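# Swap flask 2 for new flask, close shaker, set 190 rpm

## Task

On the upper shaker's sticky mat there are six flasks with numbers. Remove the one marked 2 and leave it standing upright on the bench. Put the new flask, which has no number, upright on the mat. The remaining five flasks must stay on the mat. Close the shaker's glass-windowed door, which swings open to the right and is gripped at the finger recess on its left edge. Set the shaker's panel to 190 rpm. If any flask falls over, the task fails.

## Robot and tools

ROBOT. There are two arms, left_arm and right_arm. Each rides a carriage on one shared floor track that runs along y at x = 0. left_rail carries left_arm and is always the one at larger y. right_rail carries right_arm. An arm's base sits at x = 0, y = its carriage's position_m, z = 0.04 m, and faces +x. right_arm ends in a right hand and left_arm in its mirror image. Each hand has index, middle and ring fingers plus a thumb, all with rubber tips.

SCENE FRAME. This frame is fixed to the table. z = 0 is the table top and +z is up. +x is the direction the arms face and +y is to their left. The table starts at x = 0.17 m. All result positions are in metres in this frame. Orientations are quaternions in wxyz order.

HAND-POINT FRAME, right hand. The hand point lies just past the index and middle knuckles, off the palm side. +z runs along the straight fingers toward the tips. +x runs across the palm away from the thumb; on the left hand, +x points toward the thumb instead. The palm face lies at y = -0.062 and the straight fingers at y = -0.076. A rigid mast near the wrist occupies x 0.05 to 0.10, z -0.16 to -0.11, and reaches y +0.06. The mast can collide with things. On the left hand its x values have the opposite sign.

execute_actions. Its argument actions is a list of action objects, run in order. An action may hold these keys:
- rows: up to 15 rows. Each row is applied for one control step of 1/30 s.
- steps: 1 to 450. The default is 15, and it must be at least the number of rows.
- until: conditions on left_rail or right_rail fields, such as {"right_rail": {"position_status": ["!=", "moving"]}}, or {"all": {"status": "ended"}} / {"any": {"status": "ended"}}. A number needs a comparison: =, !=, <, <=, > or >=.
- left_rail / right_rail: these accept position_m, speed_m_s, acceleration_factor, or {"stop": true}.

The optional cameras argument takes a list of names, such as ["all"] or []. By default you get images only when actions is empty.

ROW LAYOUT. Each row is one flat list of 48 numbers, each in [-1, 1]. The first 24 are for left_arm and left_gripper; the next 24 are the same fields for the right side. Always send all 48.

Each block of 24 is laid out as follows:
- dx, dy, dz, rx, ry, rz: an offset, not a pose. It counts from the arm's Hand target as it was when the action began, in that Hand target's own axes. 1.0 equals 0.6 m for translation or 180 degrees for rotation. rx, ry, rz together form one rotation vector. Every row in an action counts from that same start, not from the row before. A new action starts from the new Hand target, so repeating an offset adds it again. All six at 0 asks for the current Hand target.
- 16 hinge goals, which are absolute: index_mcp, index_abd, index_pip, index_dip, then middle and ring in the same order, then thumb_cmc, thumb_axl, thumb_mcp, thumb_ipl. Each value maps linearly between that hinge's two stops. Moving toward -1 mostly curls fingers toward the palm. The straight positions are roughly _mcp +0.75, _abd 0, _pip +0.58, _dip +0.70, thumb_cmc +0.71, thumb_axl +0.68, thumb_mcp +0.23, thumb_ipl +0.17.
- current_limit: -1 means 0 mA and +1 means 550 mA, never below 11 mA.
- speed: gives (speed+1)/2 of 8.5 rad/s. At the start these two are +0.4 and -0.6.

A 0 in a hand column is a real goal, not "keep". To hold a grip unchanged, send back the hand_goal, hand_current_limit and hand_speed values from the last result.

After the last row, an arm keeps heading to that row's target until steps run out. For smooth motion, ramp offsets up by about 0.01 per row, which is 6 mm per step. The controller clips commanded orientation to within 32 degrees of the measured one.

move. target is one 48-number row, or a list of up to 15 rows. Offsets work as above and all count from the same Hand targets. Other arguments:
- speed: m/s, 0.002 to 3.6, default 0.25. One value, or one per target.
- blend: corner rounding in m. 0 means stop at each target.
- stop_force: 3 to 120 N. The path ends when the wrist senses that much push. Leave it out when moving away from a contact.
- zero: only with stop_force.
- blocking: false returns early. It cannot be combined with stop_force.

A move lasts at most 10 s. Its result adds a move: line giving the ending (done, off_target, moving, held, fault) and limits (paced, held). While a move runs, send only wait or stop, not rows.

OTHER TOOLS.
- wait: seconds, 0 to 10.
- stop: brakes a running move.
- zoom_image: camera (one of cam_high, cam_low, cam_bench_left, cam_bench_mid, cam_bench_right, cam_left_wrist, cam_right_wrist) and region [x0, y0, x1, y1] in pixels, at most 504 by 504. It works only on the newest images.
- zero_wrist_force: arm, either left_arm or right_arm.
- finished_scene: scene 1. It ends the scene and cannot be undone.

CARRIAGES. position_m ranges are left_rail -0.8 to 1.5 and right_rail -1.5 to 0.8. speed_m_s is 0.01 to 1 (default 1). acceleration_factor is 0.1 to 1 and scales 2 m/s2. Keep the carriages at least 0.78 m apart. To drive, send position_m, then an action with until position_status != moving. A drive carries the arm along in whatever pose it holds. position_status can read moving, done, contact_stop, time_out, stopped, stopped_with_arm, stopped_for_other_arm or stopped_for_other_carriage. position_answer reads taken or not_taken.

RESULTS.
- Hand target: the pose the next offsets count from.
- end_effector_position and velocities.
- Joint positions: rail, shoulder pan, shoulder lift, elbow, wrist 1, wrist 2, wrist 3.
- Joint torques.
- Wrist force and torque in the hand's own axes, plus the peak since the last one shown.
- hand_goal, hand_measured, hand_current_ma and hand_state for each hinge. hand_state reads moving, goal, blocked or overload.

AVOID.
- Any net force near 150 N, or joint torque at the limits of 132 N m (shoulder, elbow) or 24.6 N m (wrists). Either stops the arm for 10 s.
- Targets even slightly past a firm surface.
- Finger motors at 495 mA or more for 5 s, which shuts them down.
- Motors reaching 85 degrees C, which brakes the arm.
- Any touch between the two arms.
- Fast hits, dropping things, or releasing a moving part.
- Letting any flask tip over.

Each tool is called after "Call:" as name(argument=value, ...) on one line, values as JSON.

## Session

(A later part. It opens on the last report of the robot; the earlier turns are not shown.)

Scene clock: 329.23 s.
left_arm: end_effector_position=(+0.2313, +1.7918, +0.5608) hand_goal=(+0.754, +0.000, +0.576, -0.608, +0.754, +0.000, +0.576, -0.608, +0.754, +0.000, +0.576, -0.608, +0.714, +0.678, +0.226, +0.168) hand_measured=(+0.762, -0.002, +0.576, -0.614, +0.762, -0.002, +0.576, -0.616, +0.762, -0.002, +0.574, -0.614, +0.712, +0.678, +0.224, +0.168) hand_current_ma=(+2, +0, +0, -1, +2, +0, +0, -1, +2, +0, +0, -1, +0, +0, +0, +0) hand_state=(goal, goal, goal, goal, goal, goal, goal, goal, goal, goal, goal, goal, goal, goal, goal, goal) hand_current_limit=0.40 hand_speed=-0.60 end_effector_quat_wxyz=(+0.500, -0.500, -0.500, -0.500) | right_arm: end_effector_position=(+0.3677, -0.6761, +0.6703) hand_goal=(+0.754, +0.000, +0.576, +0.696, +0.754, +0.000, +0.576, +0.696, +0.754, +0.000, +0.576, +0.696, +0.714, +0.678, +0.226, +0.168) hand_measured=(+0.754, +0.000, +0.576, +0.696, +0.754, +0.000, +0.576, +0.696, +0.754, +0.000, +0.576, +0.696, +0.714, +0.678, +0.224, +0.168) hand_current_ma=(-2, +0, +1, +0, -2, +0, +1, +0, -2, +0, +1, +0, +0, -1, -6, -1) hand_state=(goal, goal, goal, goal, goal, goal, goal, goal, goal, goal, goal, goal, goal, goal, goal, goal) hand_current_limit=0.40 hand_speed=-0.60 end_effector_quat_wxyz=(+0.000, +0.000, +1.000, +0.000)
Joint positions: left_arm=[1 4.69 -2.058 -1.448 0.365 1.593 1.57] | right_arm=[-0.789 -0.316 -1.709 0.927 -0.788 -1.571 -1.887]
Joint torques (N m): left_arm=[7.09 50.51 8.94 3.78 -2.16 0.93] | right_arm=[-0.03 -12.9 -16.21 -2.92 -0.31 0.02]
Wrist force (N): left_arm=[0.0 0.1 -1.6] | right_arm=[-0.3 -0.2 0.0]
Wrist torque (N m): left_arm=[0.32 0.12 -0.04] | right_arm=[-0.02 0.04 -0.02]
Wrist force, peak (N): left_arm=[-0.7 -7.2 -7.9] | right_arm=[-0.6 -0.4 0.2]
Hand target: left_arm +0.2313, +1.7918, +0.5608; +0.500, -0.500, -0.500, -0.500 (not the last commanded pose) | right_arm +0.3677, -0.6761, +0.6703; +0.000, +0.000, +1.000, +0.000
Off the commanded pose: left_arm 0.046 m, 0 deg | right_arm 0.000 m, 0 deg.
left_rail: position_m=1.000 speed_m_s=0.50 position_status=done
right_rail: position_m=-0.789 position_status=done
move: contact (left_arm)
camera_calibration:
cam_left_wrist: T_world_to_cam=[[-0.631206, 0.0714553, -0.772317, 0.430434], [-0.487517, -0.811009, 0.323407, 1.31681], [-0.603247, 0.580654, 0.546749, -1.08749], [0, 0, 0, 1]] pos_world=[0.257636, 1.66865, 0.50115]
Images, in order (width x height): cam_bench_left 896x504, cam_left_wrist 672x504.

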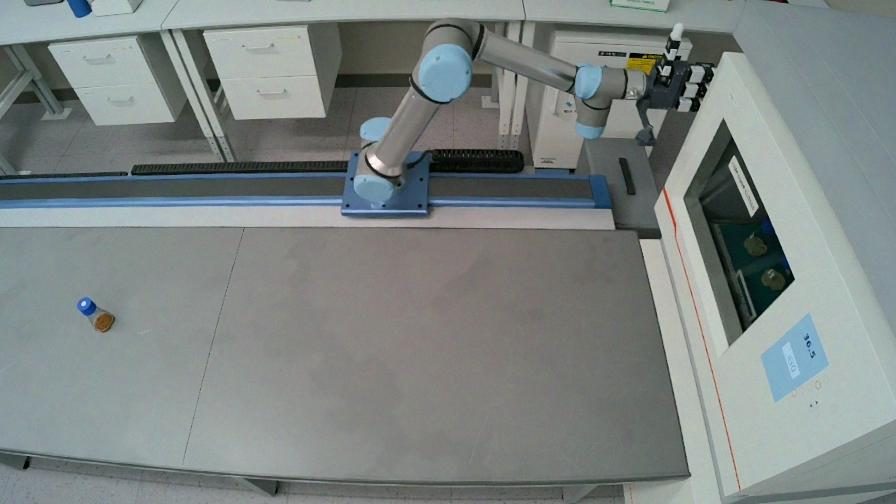

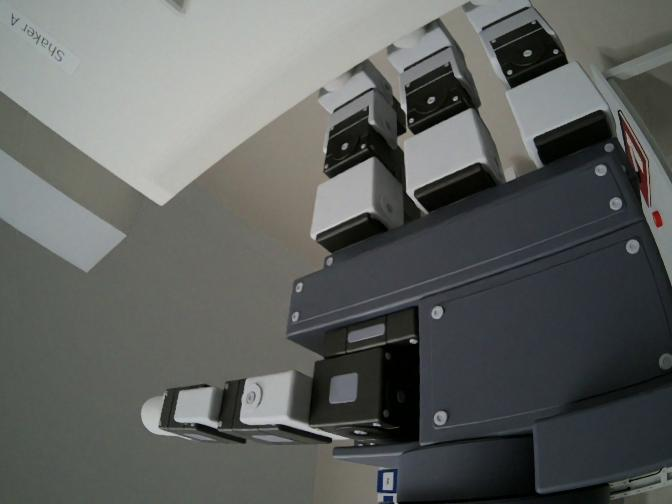

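Call:
move(target=[[0,-0.03,-0.028,0,0,0,0.754,0,0.576,-0.609,0.754,0,0.576,-0.609,0.754,0,0.576,-0.609,0.714,0.678,0.226,0.168,0.4,-0.6,0,0,0,0,0,0,0.754,0,0.576,0.696,0.754,0,0.576,0.696,0.754,0,0.576,0.696,0.714,0.678,0.226,0.168,0.4,-0.6]], speed=0.05)

Call:
move(target=[0,0.12,0,0,0,0,0.754,0,0.576,-0.609,0.754,0,0.576,-0.609,0.754,0,0.576,-0.609,0.714,0.678,0.226,0.168,0.4,-0.6,0,0,0,0,0,0,0.754,0,0.576,0.696,0.754,0,0.576,0.696,0.754,0,0.576,0.696,0.714,0.678,0.226,0.168,0.4,-0.6], speed=0.04, stop_force=6, cameras=["cam_left_wrist","cam_bench_left"])

Call:
zoom_image(camera="cam_bench_left", region=[640, 0, 760, 120])

Scene clock: 341.30 s.
left_arm: end_effector_position=(+0.2134, +1.7751, +0.5608) hand_goal=(+0.754, +0.000, +0.576, -0.608, +0.754, +0.000, +0.576, -0.608, +0.754, +0.000, +0.576, -0.608, +0.714, +0.678, +0.226, +0.168) hand_measured=(+0.756, -0.002, +0.576, -0.612, +0.756, -0.002, +0.576, -0.612, +0.756, -0.002, +0.574, -0.610, +0.712, +0.678, +0.224, +0.168) hand_current_ma=(+0, +0, +0, +0, +0, +0, +0, +0, +0, +0, +0, +0, +0, +0, +0, +0) hand_state=(goal, goal, goal, goal, goal, goal, goal, goal, goal, goal, goal, goal, goal, goal, goal, goal) hand_current_limit=0.40 hand_speed=-0.60 end_effector_quat_wxyz=(+0.500, -0.500, -0.500, -0.500) | right_arm: end_effector_position=(+0.3677, -0.6761, +0.6703) hand_goal=(+0.754, +0.000, +0.576, +0.696, +0.754, +0.000, +0.576, +0.696, +0.754, +0.000, +0.576, +0.696, +0.714, +0.678, +0.226, +0.168) hand_measured=(+0.754, +0.000, +0.576, +0.696, +0.754, +0.000, +0.576, +0.696, +0.754, +0.000, +0.576, +0.696, +0.714, +0.678, +0.224, +0.168) hand_current_ma=(-2, +0, +1, +0, -2, +0, +1, +0, -2, +0, +1, +0, +0, -1, -6, -1) hand_state=(goal, goal, goal, goal, goal, goal, goal, goal, goal, goal, goal, goal, goal, goal, goal, goal) hand_current_limit=0.40 hand_speed=-0.60 end_effector_quat_wxyz=(+0.000, +0.000, +1.000, +0.000)
Joint positions: left_arm=[1 4.722 -2.012 -1.518 0.39 1.561 1.57] | right_arm=[-0.789 -0.316 -1.709 0.927 -0.788 -1.571 -1.887]
Joint torques (N m): left_arm=[7.8 47.02 8.97 4.08 -1.94 -0.94] | right_arm=[0.6 -13.5 -16.72 -2.96 -0.36 0.13]
Wrist force (N): left_arm=[-0.4 1.0 -0.6] | right_arm=[-0.4 -0.3 0.0]
Wrist torque (N m): left_arm=[0.22 0.10 -0.06] | right_arm=[-0.03 0.05 -0.03]
Wrist force, peak (N): left_arm=[-0.4 0.0 -2.1] | right_arm=[-0.3 -0.4 0.2]
Hand target: left_arm +0.2133, +1.7750, +0.5608; +0.500, -0.500, -0.500, -0.500 | right_arm +0.3677, -0.6761, +0.6703; +0.000, +0.000, +1.000, +0.000
Off the commanded pose: left_arm 0.000 m, 0 deg | right_arm 0.000 m, 0 deg.
left_rail: position_m=1.000 speed_m_s=0.50 position_status=done
right_rail: position_m=-0.789 position_status=done
move: done

Scene clock: 343.70 s.
left_arm: end_effector_position=(+0.2600, +1.7749, +0.5608) hand_goal=(+0.754, +0.000, +0.576, -0.608, +0.754, +0.000, +0.576, -0.608, +0.754, +0.000, +0.576, -0.608, +0.714, +0.678, +0.226, +0.168) hand_measured=(+0.760, -0.002, +0.576, -0.610, +0.762, -0.002, +0.576, -0.610, +0.762, -0.002, +0.576, -0.610, +0.712, +0.678, +0.224, +0.168) hand_current_ma=(+1, +0, +0, +0, +1, +0, +0, +0, +1, +0, +0, +0, +0, +0, +0, +0) hand_state=(goal, goal, goal, goal, goal, goal, goal, goal, goal, goal, goal, goal, goal, goal, goal, goal) hand_current_limit=0.40 hand_speed=-0.60 end_effector_quat_wxyz=(+0.500, -0.500, -0.500, -0.501) | right_arm: end_effector_position=(+0.3677, -0.6761, +0.6703) hand_goal=(+0.754, +0.000, +0.576, +0.696, +0.754, +0.000, +0.576, +0.696, +0.754, +0.000, +0.576, +0.696, +0.714, +0.678, +0.226, +0.168) hand_measured=(+0.754, +0.000, +0.576, +0.696, +0.754, +0.000, +0.576, +0.696, +0.754, +0.000, +0.576, +0.696, +0.714, +0.678, +0.224, +0.168) hand_current_ma=(-2, +0, +1, +0, -2, +0, +1, +0, -2, +0, +1, +0, +0, -1, -6, -1) hand_state=(goal, goal, goal, goal, goal, goal, goal, goal, goal, goal, goal, goal, goal, goal, goal, goal) hand_current_limit=0.40 hand_speed=-0.60 end_effector_quat_wxyz=(+0.000, +0.000, +1.000, +0.000)
Joint positions: left_arm=[1 4.637 -2.04 -1.477 0.375 1.645 1.57] | right_arm=[-0.789 -0.316 -1.709 0.927 -0.788 -1.571 -1.887]
Joint torques (N m): left_arm=[7.37 50.16 9.07 4.06 -2.09 0.53] | right_arm=[0.26 -13.29 -16.4 -3.09 -0.38 0.07]
Wrist force (N): left_arm=[-0.5 0.7 -0.4] | right_arm=[-0.2 -0.2 0.1]
Wrist torque (N m): left_arm=[0.24 0.09 -0.07] | right_arm=[-0.03 0.02 -0.01]
Wrist force, peak (N): left_arm=[-0.5 -6.9 -6.4] | right_arm=[-0.5 0.0 0.1]
Hand target: left_arm +0.2600, +1.7749, +0.5608; +0.500, -0.500, -0.500, -0.501 (not the last commanded pose) | right_arm +0.3677, -0.6761, +0.6703; +0.000, +0.000, +1.000, +0.000
Off the commanded pose: left_arm 0.025 m, 0 deg | right_arm 0.000 m, 0 deg.
left_rail: position_m=1.000 speed_m_s=0.50 position_status=done
right_rail: position_m=-0.789 position_status=done
move: contact (left_arm)
camera_calibration:
cam_left_wrist: T_world_to_cam=[[-0.631178, 0.0715901, -0.772327, 0.449532], [-0.487675, -0.810924, 0.32338, 1.31702], [-0.603148, 0.580755, 0.54675, -1.06056], [0, 0, 0, 1]] pos_world=[0.286337, 1.65175, 0.50115]
Images, in order (width x height): cam_bench_left 896x504, cam_left_wrist 672x504.

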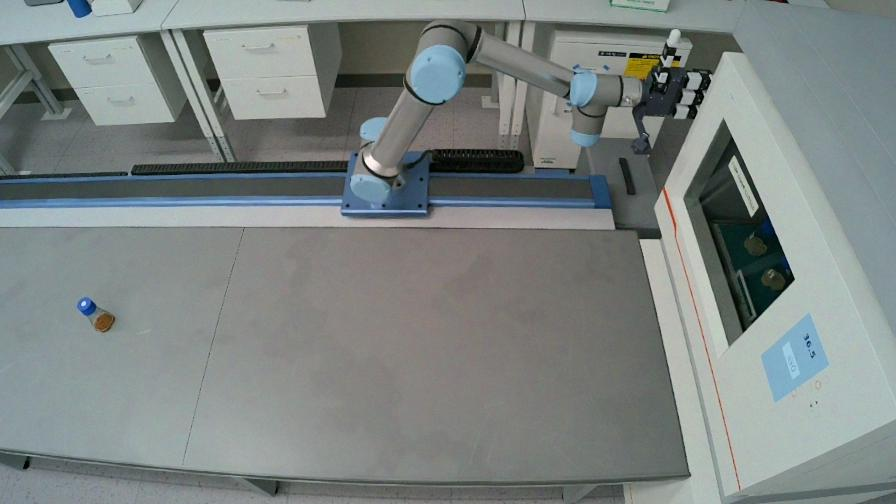

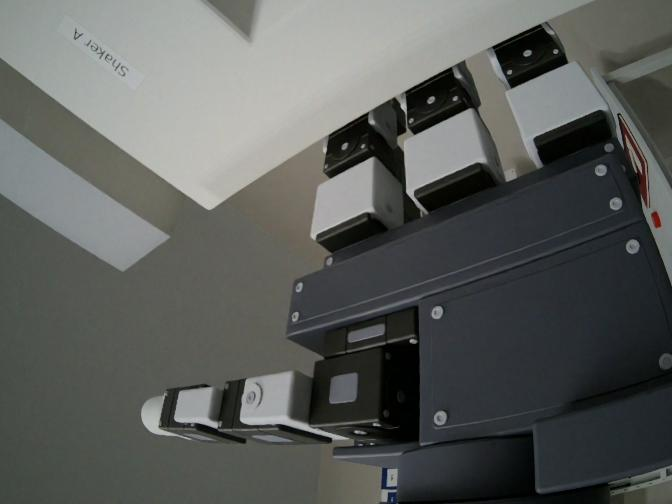

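Scaled by 4.200 from the camera's 896x504 image, which has a finer 1280x720 frame.

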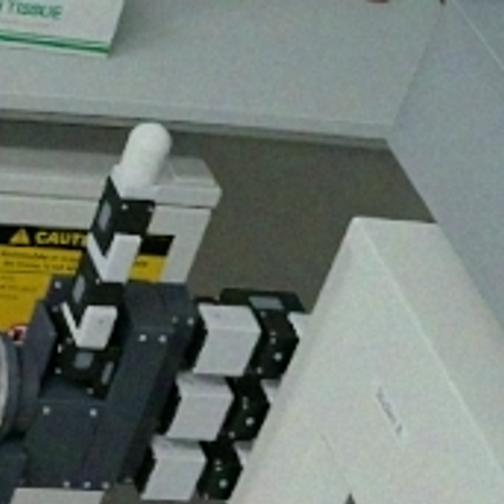

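Call:
move(target=[0,0,-0.06,0,0,0,0.754,0,0.576,-0.7,0.754,0,0.576,-0.7,0.754,0,0.576,-0.7,0.714,0.678,0.226,0.168,0.8,-0.6,0,0,0,0,0,0,0.754,0,0.576,0.696,0.754,0,0.576,0.696,0.754,0,0.576,0.696,0.714,0.678,0.226,0.168,0.4,-0.6], speed=0.03, stop_force=30, cameras=["cam_left_wrist","cam_bench_left"])

Call:
zoom_image(camera="cam_bench_left", region=[640, 0, 760, 120])

Scene clock: 351.33 s.
left_arm: end_effector_position=(+0.2600, +1.7389, +0.5607) hand_goal=(+0.754, +0.000, +0.576, -0.700, +0.754, +0.000, +0.576, -0.700, +0.754, +0.000, +0.576, -0.700, +0.714, +0.678, +0.226, +0.168) hand_measured=(+0.756, -0.002, +0.578, -0.696, +0.756, -0.002, +0.578, -0.696, +0.756, -0.002, +0.578, -0.698, +0.712, +0.678, +0.224, +0.168) hand_current_ma=(+0, +0, +0, +0, +0, +0, +0, +0, +0, +0, +0, +0, +0, +0, +0, +0) hand_state=(goal, goal, goal, goal, goal, goal, goal, goal, goal, goal, goal, goal, goal, goal, goal, goal) hand_current_limit=0.80 hand_speed=-0.60 end_effector_quat_wxyz=(+0.500, -0.500, -0.500, -0.501) | right_arm: end_effector_position=(+0.3677, -0.6761, +0.6703) hand_goal=(+0.754, +0.000, +0.576, +0.696, +0.754, +0.000, +0.576, +0.696, +0.754, +0.000, +0.576, +0.696, +0.714, +0.678, +0.226, +0.168) hand_measured=(+0.754, +0.000, +0.576, +0.696, +0.754, +0.000, +0.576, +0.696, +0.754, +0.000, +0.576, +0.696, +0.714, +0.678, +0.224, +0.168) hand_current_ma=(-2, +0, +1, +0, -2, +0, +1, +0, -2, +0, +1, +0, +0, -1, -6, -1) hand_state=(goal, goal, goal, goal, goal, goal, goal, goal, goal, goal, goal, goal, goal, goal, goal, goal) hand_current_limit=0.40 hand_speed=-0.60 end_effector_quat_wxyz=(+0.000, +0.000, +1.000, +0.000)
Joint positions: left_arm=[1 4.632 -1.963 -1.591 0.413 1.65 1.57] | right_arm=[-0.789 -0.316 -1.709 0.927 -0.788 -1.571 -1.887]
Joint torques (N m): left_arm=[-9.69 46.9 8.76 4.16 1.74 0.18] | right_arm=[0.4 -12.81 -16.61 -2.93 -0.37 0.08]
Wrist force (N): left_arm=[-0.5 1.1 -0.2] | right_arm=[0.0 -0.1 0.2]
Wrist torque (N m): left_arm=[0.18 0.08 -0.06] | right_arm=[-0.01 0.00 0.00]
Wrist force, peak (N): left_arm=[2.6 10.3 24.6] | right_arm=[-0.3 -0.1 -0.5]
Hand target: left_arm +0.2600, +1.7389, +0.5607; +0.500, -0.500, -0.500, -0.501 | right_arm +0.3677, -0.6761, +0.6703; +0.000, +0.000, +1.000, +0.000
Off the commanded pose: left_arm 0.000 m, 0 deg | right_arm 0.000 m, 0 deg.
left_rail: position_m=1.000 speed_m_s=0.50 position_status=done
right_rail: position_m=-0.789 position_status=done
move: done
camera_calibration:
cam_left_wrist: T_world_to_cam=[[-0.63114, 0.0716529, -0.772352, 0.45201], [-0.487723, -0.810919, 0.323321, 1.28786], [-0.603148, 0.580755, 0.546751, -1.03965], [0, 0, 0, 1]] pos_world=[0.286337, 1.61575, 0.50115]
Images, in order (width x height): cam_bench_left 896x504, cam_left_wrist 672x504.

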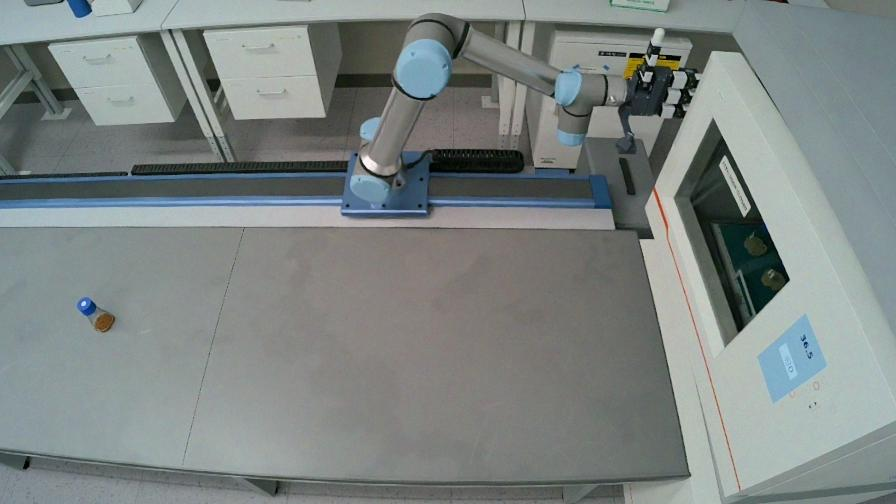

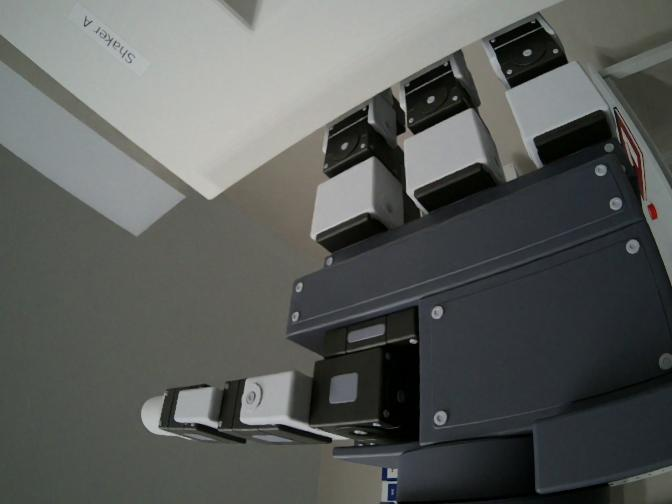

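Scaled by 4.200 from the camera's 896x504 image, which has a finer 1280x720 frame.

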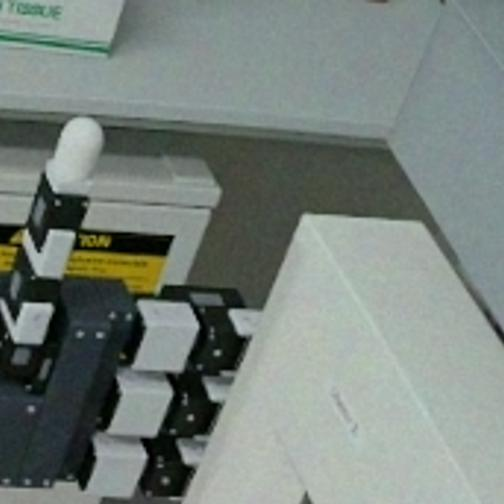

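Call:
move(target=[[0,0.038,-0.167,0.0556,0,0,0.754,0,0.576,-0.7,0.754,0,0.576,-0.7,0.754,0,0.576,-0.7,0.714,0.678,0.226,0.168,0.8,-0.6,0,0,0,0,0,0,0.754,0,0.576,0.696,0.754,0,0.576,0.696,0.754,0,0.576,0.696,0.714,0.678,0.226,0.168,0.4,-0.6],[0,0.117,-0.383,0.111,0,0,0.754,0,0.576,-0.7,0.754,0,0.576,-0.7,0.754,0,0.576,-0.7,0.714,0.678,0.226,0.168,0.8,-0.6,0,0,0,0,0,0,0.754,0,0.576,0.696,0.754,0,0.576,0.696,0.754,0,0.576,0.696,0.714,0.678,0.226,0.168,0.4,-0.6],[0,0.23,-0.583,0.1667,0,0,0.754,0,0.576,-0.7,0.754,0,0.576,-0.7,0.754,0,0.576,-0.7,0.714,0.678,0.226,0.168,0.8,-0.6,0,0,0,0,0,0,0.754,0,0.576,0.696,0.754,0,0.576,0.696,0.754,0,0.576,0.696,0.714,0.678,0.226,0.168,0.4,-0.6]], speed=0.08, blend=0.03, stop_force=30, cameras=["cam_left_wrist","cam_bench_left","cam_bench_mid"])

Scene clock: 382.40 s.
left_arm: end_effector_position=(+0.3582, +1.4591, +0.5606) hand_goal=(+0.754, +0.000, +0.576, -0.700, +0.754, +0.000, +0.576, -0.700, +0.754, +0.000, +0.576, -0.700, +0.714, +0.678, +0.226, +0.168) hand_measured=(+0.758, -0.002, +0.578, -0.702, +0.760, -0.002, +0.578, -0.702, +0.760, -0.002, +0.578, -0.702, +0.712, +0.678, +0.224, +0.168) hand_current_ma=(+1, +0, +0, +0, +1, +0, +0, +0, +1, +0, +0, +0, +0, +0, +0, +0) hand_state=(goal, goal, goal, goal, goal, goal, goal, goal, goal, goal, goal, goal, goal, goal, goal, goal) hand_current_limit=0.80 hand_speed=-0.60 end_effector_quat_wxyz=(+0.593, -0.385, -0.593, -0.386) | right_arm: end_effector_position=(+0.3677, -0.6761, +0.6703) hand_goal=(+0.754, +0.000, +0.576, +0.696, +0.754, +0.000, +0.576, +0.696, +0.754, +0.000, +0.576, +0.696, +0.714, +0.678, +0.226, +0.168) hand_measured=(+0.754, +0.000, +0.576, +0.696, +0.754, +0.000, +0.576, +0.696, +0.754, +0.000, +0.576, +0.696, +0.714, +0.678, +0.224, +0.168) hand_current_ma=(-2, +0, +1, +0, -2, +0, +1, +0, -2, +0, +1, +0, +0, -1, -6, -1) hand_state=(goal, goal, goal, goal, goal, goal, goal, goal, goal, goal, goal, goal, goal, goal, goal, goal) hand_current_limit=0.40 hand_speed=-0.60 end_effector_quat_wxyz=(+0.000, +0.000, +1.000, +0.000)
Joint positions: left_arm=[1 3.978 -1.722 -1.91 0.491 2.724 1.571] | right_arm=[-0.789 -0.316 -1.709 0.927 -0.788 -1.571 -1.887]
Joint torques (N m): left_arm=[7.43 33.51 7 2.55 -2.49 0] | right_arm=[0.4 -13.16 -16.34 -3.16 -0.38 0.12]
Wrist force (N): left_arm=[0.0 -0.8 -0.7] | right_arm=[-0.2 -0.1 -0.2]
Wrist torque (N m): left_arm=[0.32 0.10 -0.23] | right_arm=[0.01 0.03 -0.02]
Wrist force, peak (N): left_arm=[-0.9 -4.6 -0.4] | right_arm=[-0.4 -0.2 0.3]
Hand target: left_arm +0.3582, +1.4591, +0.5606; +0.593, -0.385, -0.593, -0.386 (not the last commanded pose) | right_arm +0.3677, -0.6761, +0.6703; +0.000, +0.000, +1.000, +0.000
Off the commanded pose: left_arm 0.081 m, 6 deg | right_arm 0.000 m, 0 deg.
left_rail: position_m=1.000 speed_m_s=0.50 position_status=done
right_rail: position_m=-0.789 position_status=done
move: held (left_arm; a check stopped the path); path passed 2 of 3 targets; limits=held
pose unreachable (left arm): on one or more control steps of this call, first in action 0 (counted from 0), this arm could not follow its commanded pose, so it was not sent that pose on those steps. It may still have moved: this result reports where it is.
cause: moving toward the commanded pose would bring two parts of the arm too close to each other (joints 5 (wrist 1) to 7 (wrist 3) lie between them).
camera_calibration:
cam_left_wrist: T_world_to_cam=[[-0.605415, -0.191602, -0.772503, 0.908886], [-0.115571, -0.939142, 0.323506, 1.16264], [-0.787474, 0.285135, 0.546427, -0.320361], [0, 0, 0, 1]] pos_world=[0.432346, 1.35737, 0.50105]
Images, in order (width x height): cam_bench_left 896x504, cam_bench_mid 896x504, cam_left_wrist 672x504.

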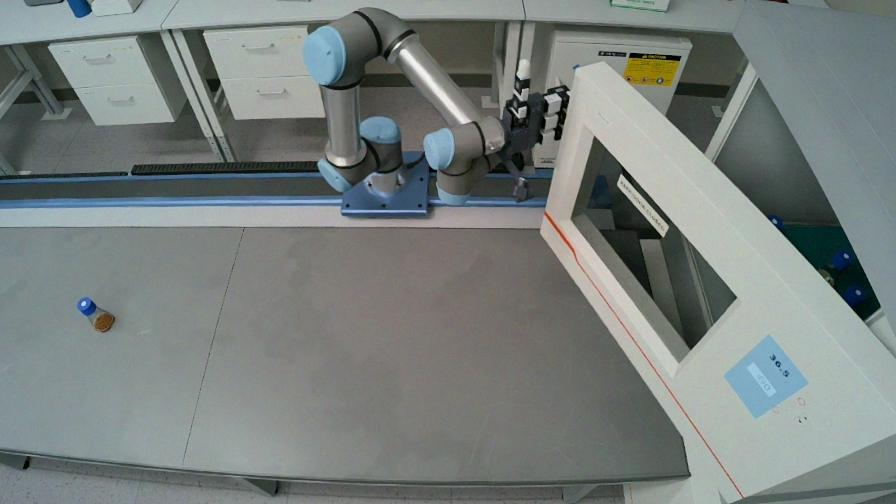

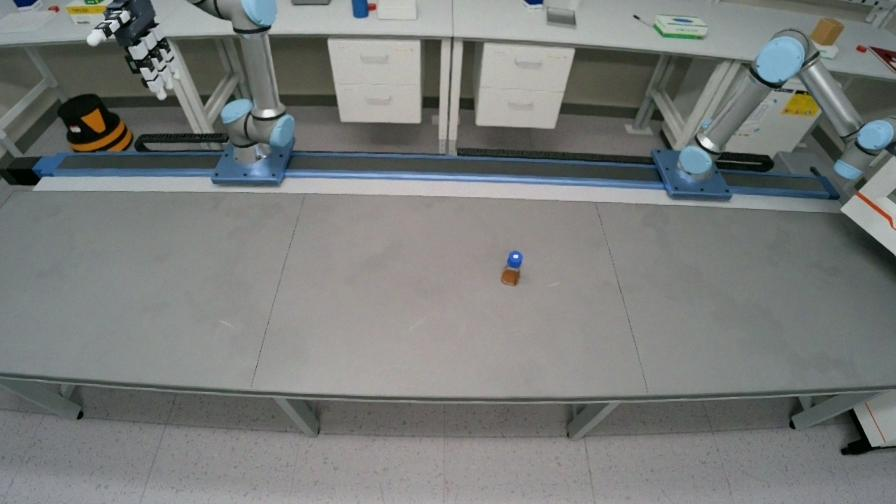

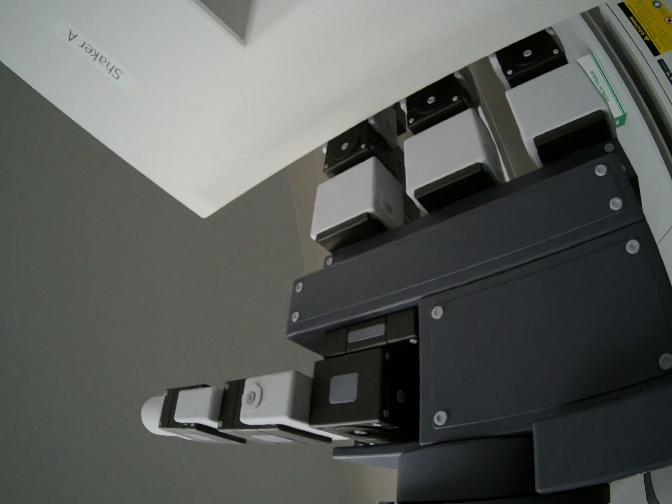

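Call:
move(target=[0,-0.117,0,0,0,0,0.754,0,0.576,-0.7,0.754,0,0.576,-0.7,0.754,0,0.576,-0.7,0.714,0.678,0.226,0.168,0.8,-0.6,0,0,0,0,0,0,0.754,0,0.576,0.696,0.754,0,0.576,0.696,0.754,0,0.576,0.696,0.714,0.678,0.226,0.168,0.4,-0.6], speed=0.1)

Call:
move(target=[[0,-0.237,0.14,-0.25,0,0,0.754,0,0.576,0.696,0.754,0,0.576,0.696,0.754,0,0.576,0.696,0.714,0.678,0.226,0.168,0.8,-0.6,0,0,0,0,0,0,0.754,0,0.576,0.696,0.754,0,0.576,0.696,0.754,0,0.576,0.696,0.714,0.678,0.226,0.168,0.4,-0.6],[0,-0.21,0.126,-0.5,0,0,0.754,0,0.576,0.696,0.754,0,0.576,0.696,0.754,0,0.576,0.696,0.714,0.678,0.226,0.168,0.8,-0.6,0,0,0,0,0,0,0.754,0,0.576,0.696,0.754,0,0.576,0.696,0.754,0,0.576,0.696,0.714,0.678,0.226,0.168,0.4,-0.6]], speed=0.25, blend=0.02, cameras=["cam_left_wrist","cam_bench_left","cam_low"])

Scene clock: 431.60 s.
left_arm: end_effector_position=(+0.2941, +1.4307, +0.5606) hand_goal=(+0.754, +0.000, +0.576, -0.700, +0.754, +0.000, +0.576, -0.700, +0.754, +0.000, +0.576, -0.700, +0.714, +0.678, +0.226, +0.168) hand_measured=(+0.756, -0.002, +0.578, -0.702, +0.756, -0.002, +0.578, -0.702, +0.756, -0.002, +0.578, -0.702, +0.712, +0.678, +0.224, +0.168) hand_current_ma=(+0, +0, +0, +0, +0, +0, +0, +0, +0, +0, +0, +0, +0, +0, +0, +0) hand_state=(goal, goal, goal, goal, goal, goal, goal, goal, goal, goal, goal, goal, goal, goal, goal, goal) hand_current_limit=0.80 hand_speed=-0.60 end_effector_quat_wxyz=(+0.593, -0.385, -0.593, -0.386) | right_arm: end_effector_position=(+0.3677, -0.6761, +0.6703) hand_goal=(+0.754, +0.000, +0.576, +0.696, +0.754, +0.000, +0.576, +0.696, +0.754, +0.000, +0.576, +0.696, +0.714, +0.678, +0.226, +0.168) hand_measured=(+0.754, +0.000, +0.576, +0.696, +0.754, +0.000, +0.576, +0.696, +0.754, +0.000, +0.576, +0.696, +0.714, +0.678, +0.224, +0.168) hand_current_ma=(-2, +0, +1, +0, -2, +0, +1, +0, -2, +0, +1, +0, +0, -1, -6, -1) hand_state=(goal, goal, goal, goal, goal, goal, goal, goal, goal, goal, goal, goal, goal, goal, goal, goal) hand_current_limit=0.40 hand_speed=-0.60 end_effector_quat_wxyz=(+0.000, +0.000, +1.000, +0.000)
Joint positions: left_arm=[1 4.061 -1.554 -2.092 0.505 2.641 1.571] | right_arm=[-0.789 -0.316 -1.709 0.927 -0.788 -1.571 -1.887]
Joint torques (N m): left_arm=[8.46 26.92 6.42 -1.68 -1.98 -1.61] | right_arm=[0.33 -14.15 -16.41 -3.07 -0.37 0.09]
Wrist force (N): left_arm=[-0.5 1.0 -0.8] | right_arm=[-0.3 -0.1 0.1]
Wrist torque (N m): left_arm=[0.21 0.08 -0.06] | right_arm=[-0.02 0.03 -0.03]
Wrist force, peak (N): left_arm=[-0.9 -1.2 -1.5] | right_arm=[-0.4 -0.3 0.2]
Hand target: left_arm +0.2940, +1.4306, +0.5606; +0.593, -0.385, -0.593, -0.386 | right_arm +0.3677, -0.6761, +0.6703; +0.000, +0.000, +1.000, +0.000
Off the commanded pose: left_arm 0.000 m, 0 deg | right_arm 0.000 m, 0 deg.
left_rail: position_m=1.000 speed_m_s=0.50 position_status=done
right_rail: position_m=-0.789 position_status=done
move: done

Scene clock: 435.67 s.
left_arm: end_effector_position=(+0.1482, +1.4485, +0.5605) hand_goal=(+0.754, +0.000, +0.576, +0.696, +0.754, +0.000, +0.576, +0.696, +0.754, +0.000, +0.576, +0.696, +0.714, +0.678, +0.226, +0.168) hand_measured=(+0.756, -0.002, +0.578, +0.692, +0.756, -0.002, +0.578, +0.692, +0.756, -0.002, +0.578, +0.694, +0.712, +0.678, +0.224, +0.168) hand_current_ma=(+0, +0, +0, +0, +0, +0, +0, +0, +0, +0, +0, +0, +0, +0, +0, +0) hand_state=(goal, goal, goal, goal, goal, goal, goal, goal, goal, goal, goal, goal, goal, goal, goal, goal) hand_current_limit=0.80 hand_speed=-0.60 end_effector_quat_wxyz=(-0.147, +0.691, +0.147, +0.692) | right_arm: end_effector_position=(+0.3677, -0.6761, +0.6703) hand_goal=(+0.754, +0.000, +0.576, +0.696, +0.754, +0.000, +0.576, +0.696, +0.754, +0.000, +0.576, +0.696, +0.714, +0.678, +0.226, +0.168) hand_measured=(+0.754, +0.000, +0.576, +0.696, +0.754, +0.000, +0.576, +0.696, +0.754, +0.000, +0.576, +0.696, +0.714, +0.678, +0.224, +0.168) hand_current_ma=(-2, +0, +1, +0, -2, +0, +1, +0, -2, +0, +1, +0, +0, -1, -6, -1) hand_state=(goal, goal, goal, goal, goal, goal, goal, goal, goal, goal, goal, goal, goal, goal, goal, goal) hand_current_limit=0.40 hand_speed=-0.60 end_effector_quat_wxyz=(+0.000, +0.000, +1.000, +0.000)
Joint positions: left_arm=[1 5.236 -1.747 -1.88 0.471 -0.105 1.586] | right_arm=[-0.789 -0.316 -1.709 0.927 -0.788 -1.571 -1.887]
Joint torques (N m): left_arm=[-9.81 20.4 28.93 1.93 -1.87 -1.64] | right_arm=[0.94 -13.99 -15.89 -3.24 -0.42 0.1]
Wrist force (N): left_arm=[-0.5 1.0 -0.9] | right_arm=[0.0 -0.1 0.2]
Wrist torque (N m): left_arm=[0.24 0.07 -0.05] | right_arm=[-0.01 0.00 0.00]
Wrist force, peak (N): left_arm=[-0.6 1.9 -1.2] | right_arm=[-0.1 -0.2 0.5]
Hand target: left_arm +0.1482, +1.4485, +0.5605; -0.147, +0.692, +0.147, +0.692 | right_arm +0.3677, -0.6761, +0.6703; +0.000, +0.000, +1.000, +0.000
Off the commanded pose: left_arm 0.000 m, 0 deg | right_arm 0.000 m, 0 deg.
left_rail: position_m=1.000 speed_m_s=0.50 position_status=done
right_rail: position_m=-0.789 position_status=done
move: done
camera_calibration:
cam_left_wrist: T_world_to_cam=[[-0.191301, 0.606604, -0.771645, -0.438382], [-0.939287, 0.11502, 0.323281, -0.276355], [0.284859, 0.786639, 0.547772, -1.36879], [0, 0, 0, 1]] pos_world=[0.0464713, 1.37445, 0.500849]
Images, in order (width x height): cam_low 896x504, cam_bench_left 896x504, cam_left_wrist 672x504.

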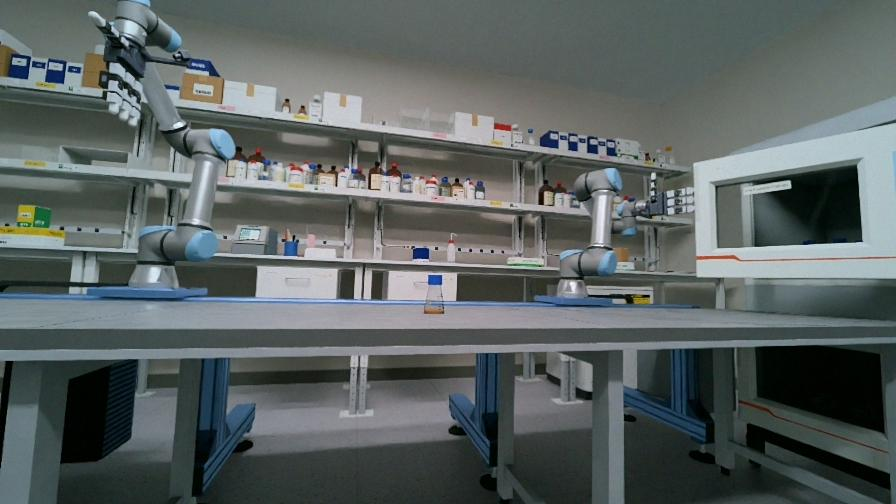

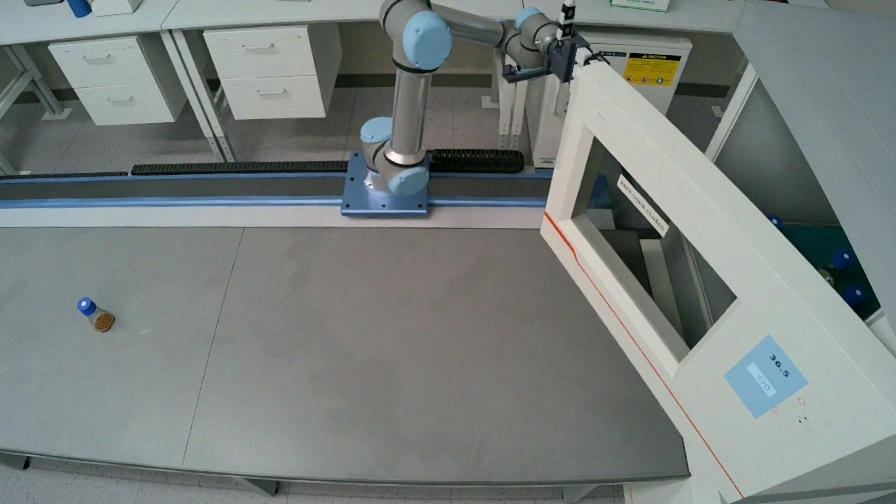

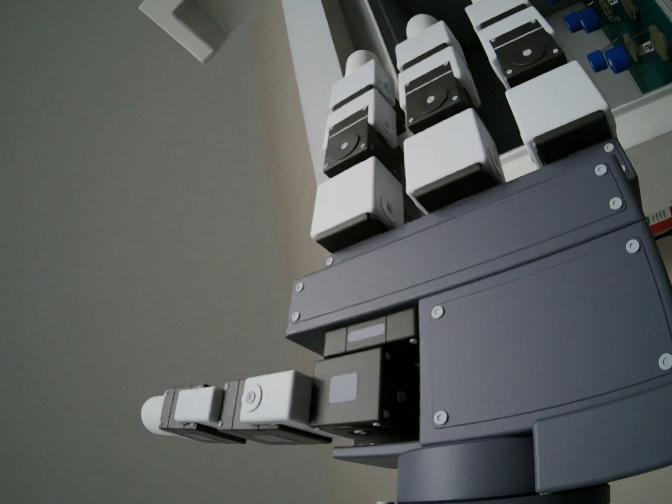

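Call:
zoom_image(camera="cam_left_wrist", region=[480, 0, 672, 130])

Scaled by 2.625 from the camera's 672x504 image, which has a finer 960x720 frame.

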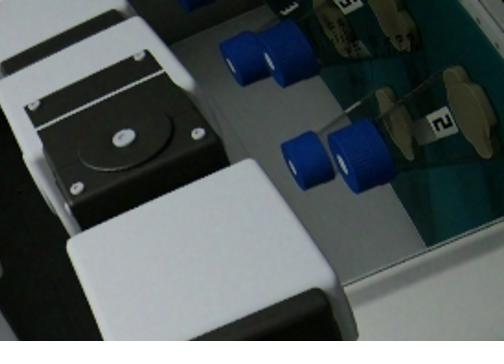

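Call:
move(target=[0,0.049,0.283,0,0,0,0.754,0,0.576,0.696,0.754,0,0.576,0.696,0.754,0,0.576,0.696,0.714,0.678,0.226,0.168,0.8,-0.6,0,0,0,0,0,0,0.754,0,0.576,0.696,0.754,0,0.576,0.696,0.754,0,0.576,0.696,0.714,0.678,0.226,0.168,0.4,-0.6], speed=0.1, stop_force=8, cameras=["cam_left_wrist","cam_bench_left"])

Scene clock: 459.27 s.
left_arm: end_effector_position=(+0.3153, +1.4906, +0.5606) hand_goal=(+0.754, +0.000, +0.576, +0.696, +0.754, +0.000, +0.576, +0.696, +0.754, +0.000, +0.576, +0.696, +0.714, +0.678, +0.226, +0.168) hand_measured=(+0.756, -0.002, +0.578, +0.692, +0.756, -0.002, +0.578, +0.692, +0.756, -0.002, +0.578, +0.694, +0.712, +0.678, +0.224, +0.168) hand_current_ma=(+0, +0, +0, +0, +0, +0, +0, +0, +0, +0, +0, +0, +0, +0, +0, +0) hand_state=(goal, goal, goal, goal, goal, goal, goal, goal, goal, goal, goal, goal, goal, goal, goal, goal) hand_current_limit=0.80 hand_speed=-0.60 end_effector_quat_wxyz=(-0.147, +0.692, +0.147, +0.692) | right_arm: end_effector_position=(+0.3677, -0.6761, +0.6703) hand_goal=(+0.754, +0.000, +0.576, +0.696, +0.754, +0.000, +0.576, +0.696, +0.754, +0.000, +0.576, +0.696, +0.714, +0.678, +0.226, +0.168) hand_measured=(+0.754, +0.000, +0.576, +0.696, +0.754, +0.000, +0.576, +0.696, +0.754, +0.000, +0.576, +0.696, +0.714, +0.678, +0.224, +0.168) hand_current_ma=(-2, +0, +1, +0, -2, +0, +1, +0, -2, +0, +1, +0, +0, -1, -6, -1) hand_state=(goal, goal, goal, goal, goal, goal, goal, goal, goal, goal, goal, goal, goal, goal, goal, goal) hand_current_limit=0.40 hand_speed=-0.60 end_effector_quat_wxyz=(+0.000, +0.000, +1.000, +0.000)
Joint positions: left_arm=[1 4.845 -1.834 -1.769 0.464 0.285 1.569] | right_arm=[-0.789 -0.316 -1.709 0.927 -0.788 -1.571 -1.887]
Joint torques (N m): left_arm=[-9.57 24.82 29.85 -2.09 1.79 -1.69] | right_arm=[0.45 -13.84 -15.59 -3.35 -0.44 0.18]
Wrist force (N): left_arm=[-0.3 0.9 -0.6] | right_arm=[-0.4 -0.2 0.0]
Wrist torque (N m): left_arm=[0.19 0.06 -0.04] | right_arm=[-0.02 0.04 -0.03]
Wrist force, peak (N): left_arm=[-0.5 1.1 -1.2] | right_arm=[-0.6 -0.1 0.0]
Hand target: left_arm +0.3153, +1.4906, +0.5606; -0.147, +0.692, +0.147, +0.692 | right_arm +0.3677, -0.6761, +0.6703; +0.000, +0.000, +1.000, +0.000
Off the commanded pose: left_arm 0.000 m, 0 deg | right_arm 0.000 m, 0 deg.
left_rail: position_m=1.000 speed_m_s=0.50 position_status=done
right_rail: position_m=-0.789 position_status=done
move: done
camera_calibration:
cam_left_wrist: T_world_to_cam=[[-0.19178, 0.606309, -0.771758, -0.431181], [-0.939067, 0.115195, 0.323856, -0.124971], [0.285259, 0.786842, 0.547273, -1.44963], [0, 0, 0, 1]] pos_world=[0.213472, 1.41645, 0.501048]
Images, in order (width x height): cam_bench_left 896x504, cam_left_wrist 672x504.

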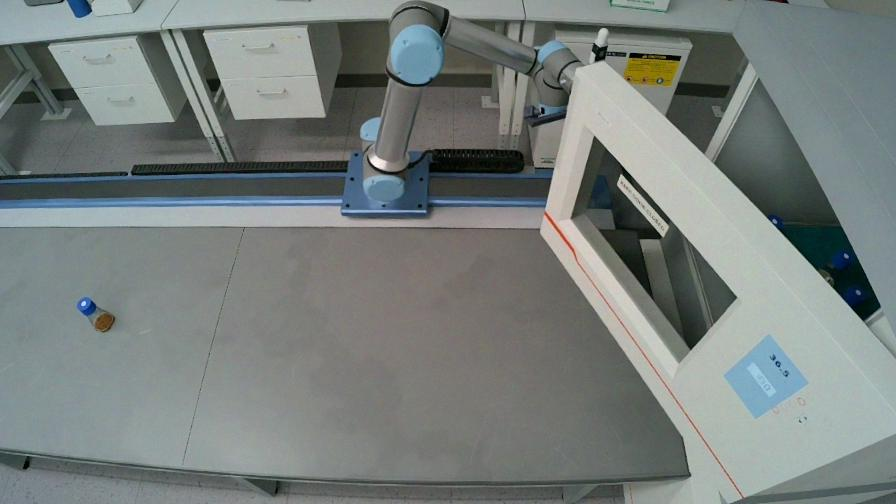

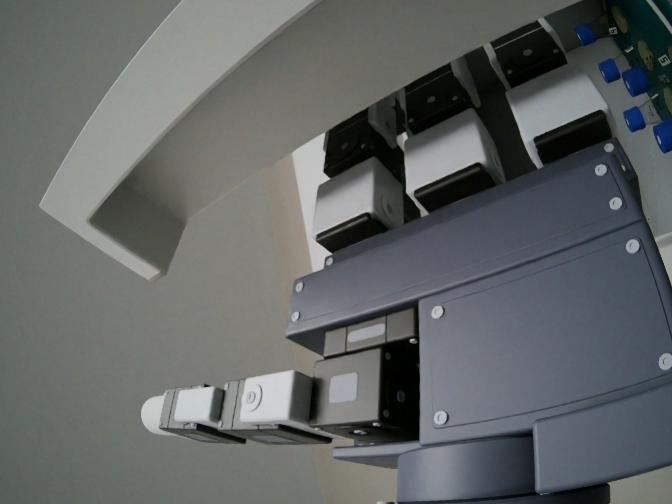

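Call:
move(target=[[0,0.169,0.014,0.0333,0,0,0.754,0,0.576,0.696,0.754,0,0.576,0.696,0.754,0,0.576,0.696,0.714,0.678,0.226,0.168,0.8,-0.6,0,0,0,0,0,0,0.754,0,0.576,0.696,0.754,0,0.576,0.696,0.754,0,0.576,0.696,0.714,0.678,0.226,0.168,0.4,-0.6],[0,0.51,0.112,0.1167,0,0,0.754,0,0.576,0.696,0.754,0,0.576,0.696,0.754,0,0.576,0.696,0.714,0.678,0.226,0.168,0.8,-0.6,0,0,0,0,0,0,0.754,0,0.576,0.696,0.754,0,0.576,0.696,0.754,0,0.576,0.696,0.714,0.678,0.226,0.168,0.4,-0.6],[0,0.814,0.295,0.2,0,0,0.754,0,0.576,0.696,0.754,0,0.576,0.696,0.754,0,0.576,0.696,0.714,0.678,0.226,0.168,0.8,-0.6,0,0,0,0,0,0,0.754,0,0.576,0.696,0.754,0,0.576,0.696,0.754,0,0.576,0.696,0.714,0.678,0.226,0.168,0.4,-0.6]], speed=0.12, blend=0.03, stop_force=30, cameras=["cam_left_wrist","cam_bench_left","cam_low"])

Scene clock: 471.13 s.
left_arm: end_effector_position=(+0.6754, +1.1162, +0.5605) hand_goal=(+0.754, +0.000, +0.576, +0.696, +0.754, +0.000, +0.576, +0.696, +0.754, +0.000, +0.576, +0.696, +0.714, +0.678, +0.226, +0.168) hand_measured=(+0.756, -0.002, +0.578, +0.700, +0.756, -0.002, +0.578, +0.694, +0.756, -0.002, +0.578, +0.694, +0.712, +0.678, +0.224, +0.168) hand_current_ma=(+0, +0, +0, +0, +0, +0, +0, +0, +0, +0, +0, +0, +0, +0, +0, +0) hand_state=(goal, goal, goal, goal, goal, goal, goal, goal, goal, goal, goal, goal, goal, goal, goal, goal) hand_current_limit=0.80 hand_speed=-0.60 end_effector_quat_wxyz=(-0.354, +0.612, +0.353, +0.613) | right_arm: end_effector_position=(+0.3677, -0.6761, +0.6703) hand_goal=(+0.754, +0.000, +0.576, +0.696, +0.754, +0.000, +0.576, +0.696, +0.754, +0.000, +0.576, +0.696, +0.714, +0.678, +0.226, +0.168) hand_measured=(+0.754, +0.000, +0.576, +0.696, +0.754, +0.000, +0.576, +0.696, +0.754, +0.000, +0.576, +0.696, +0.714, +0.678, +0.224, +0.168) hand_current_ma=(-2, +0, +1, +0, -2, +0, +1, +0, -2, +0, +1, +0, +0, -1, -6, -1) hand_state=(goal, goal, goal, goal, goal, goal, goal, goal, goal, goal, goal, goal, goal, goal, goal, goal) hand_current_limit=0.40 hand_speed=-0.60 end_effector_quat_wxyz=(+0.000, +0.000, +1.000, +0.000)
Joint positions: left_arm=[1 3.336 -1.852 -1.746 0.458 2.423 1.572] | right_arm=[-0.789 -0.316 -1.709 0.927 -0.788 -1.571 -1.887]
Joint torques (N m): left_arm=[-9.41 26.91 30.91 -1.22 1.73 1.46] | right_arm=[0.32 -14.46 -15.96 -3.46 -0.43 0.16]
Wrist force (N): left_arm=[-0.4 0.8 -0.8] | right_arm=[-0.3 -0.1 0.2]
Wrist torque (N m): left_arm=[0.19 0.04 -0.21] | right_arm=[0.00 0.04 -0.02]
Wrist force, peak (N): left_arm=[0.6 -11.8 -6.0] | right_arm=[-0.6 -0.3 0.1]
Hand target: left_arm +0.6754, +1.1162, +0.5605; -0.354, +0.612, +0.353, +0.613 | right_arm +0.3677, -0.6761, +0.6703; +0.000, +0.000, +1.000, +0.000
Off the commanded pose: left_arm 0.000 m, 0 deg | right_arm 0.000 m, 0 deg.
left_rail: position_m=1.000 speed_m_s=0.50 position_status=done
right_rail: position_m=-0.789 position_status=done
move: done
camera_calibration:
cam_left_wrist: T_world_to_cam=[[-0.511128, 0.377708, -0.772066, 0.335754], [-0.82762, -0.458676, 0.323514, 0.821887], [-0.231934, 0.804334, 0.547041, -0.92775], [0, 0, 0, 1]] pos_world=[0.636647, 0.996384, 0.500849]
Images, in order (width x height): cam_low 896x504, cam_bench_left 896x504, cam_left_wrist 672x504.

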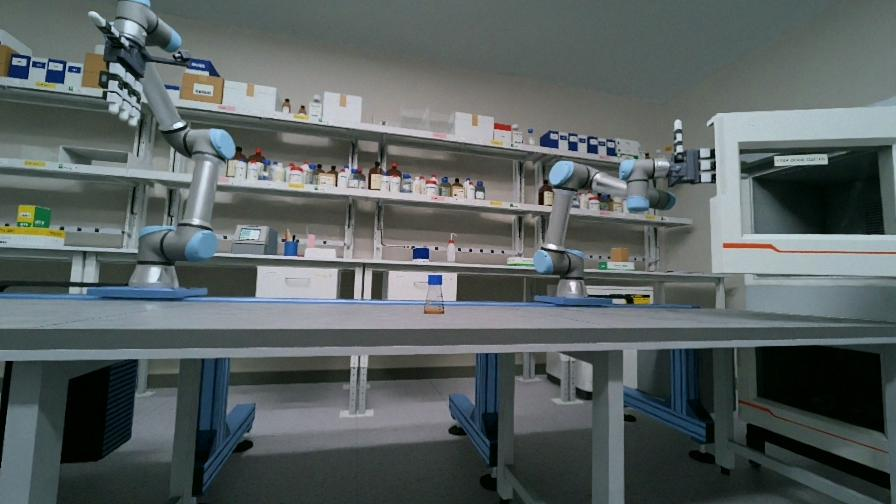

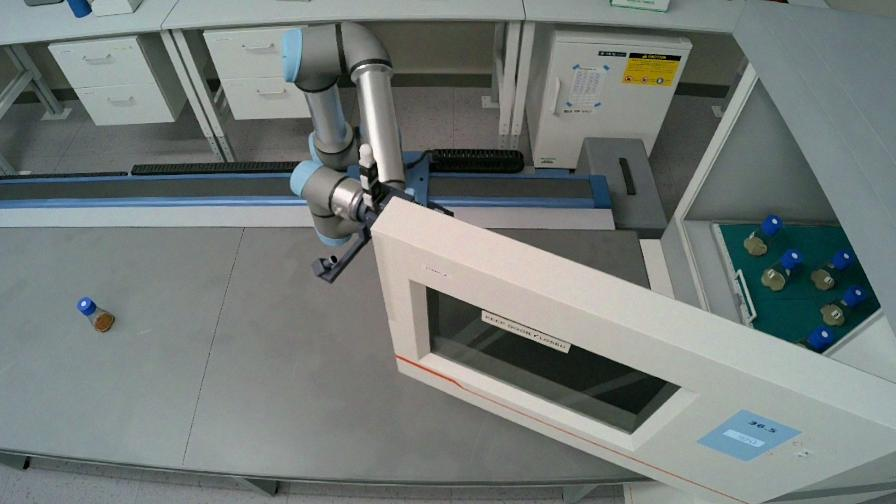

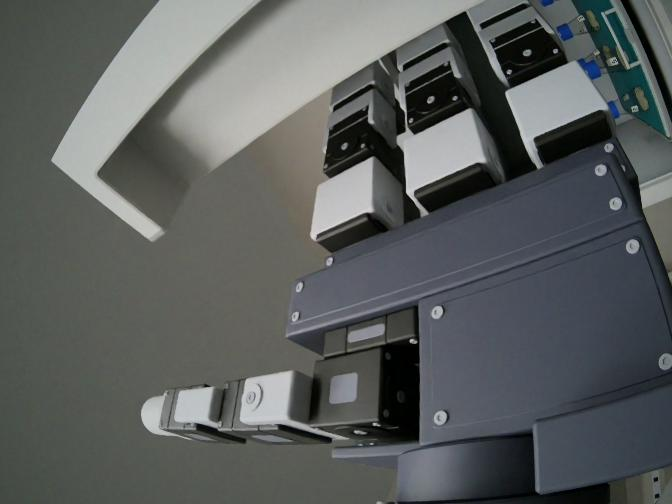

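Call:
zoom_image(camera="cam_bench_left", region=[700, 190, 896, 360])

Call:
zoom_image(camera="cam_bench_left", region=[640, 120, 780, 330])

Scaled by 2.571 from the camera's 896x504 image, which has a finer 1280x720 frame.

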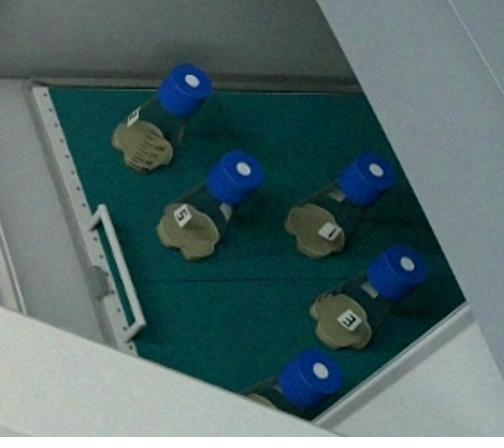

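Scaled by 2.400 from the camera's 896x504 image, which has a finer 1280x720 frame.

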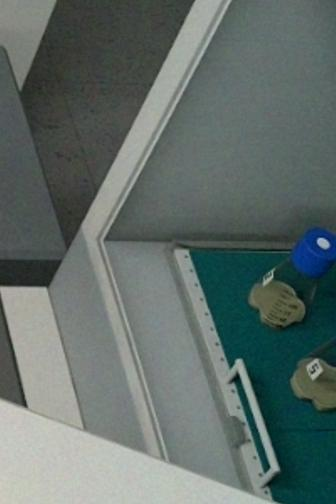

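Call:
zoom_image(camera="cam_bench_left", region=[735, 205, 795, 265])

Scaled by 8.400 from the camera's 896x504 image, which has a finer 1280x720 frame.

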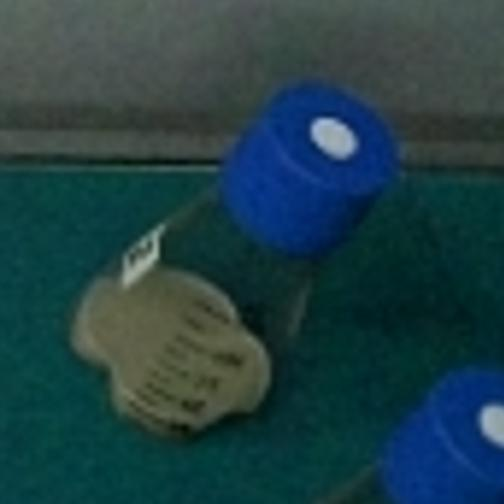

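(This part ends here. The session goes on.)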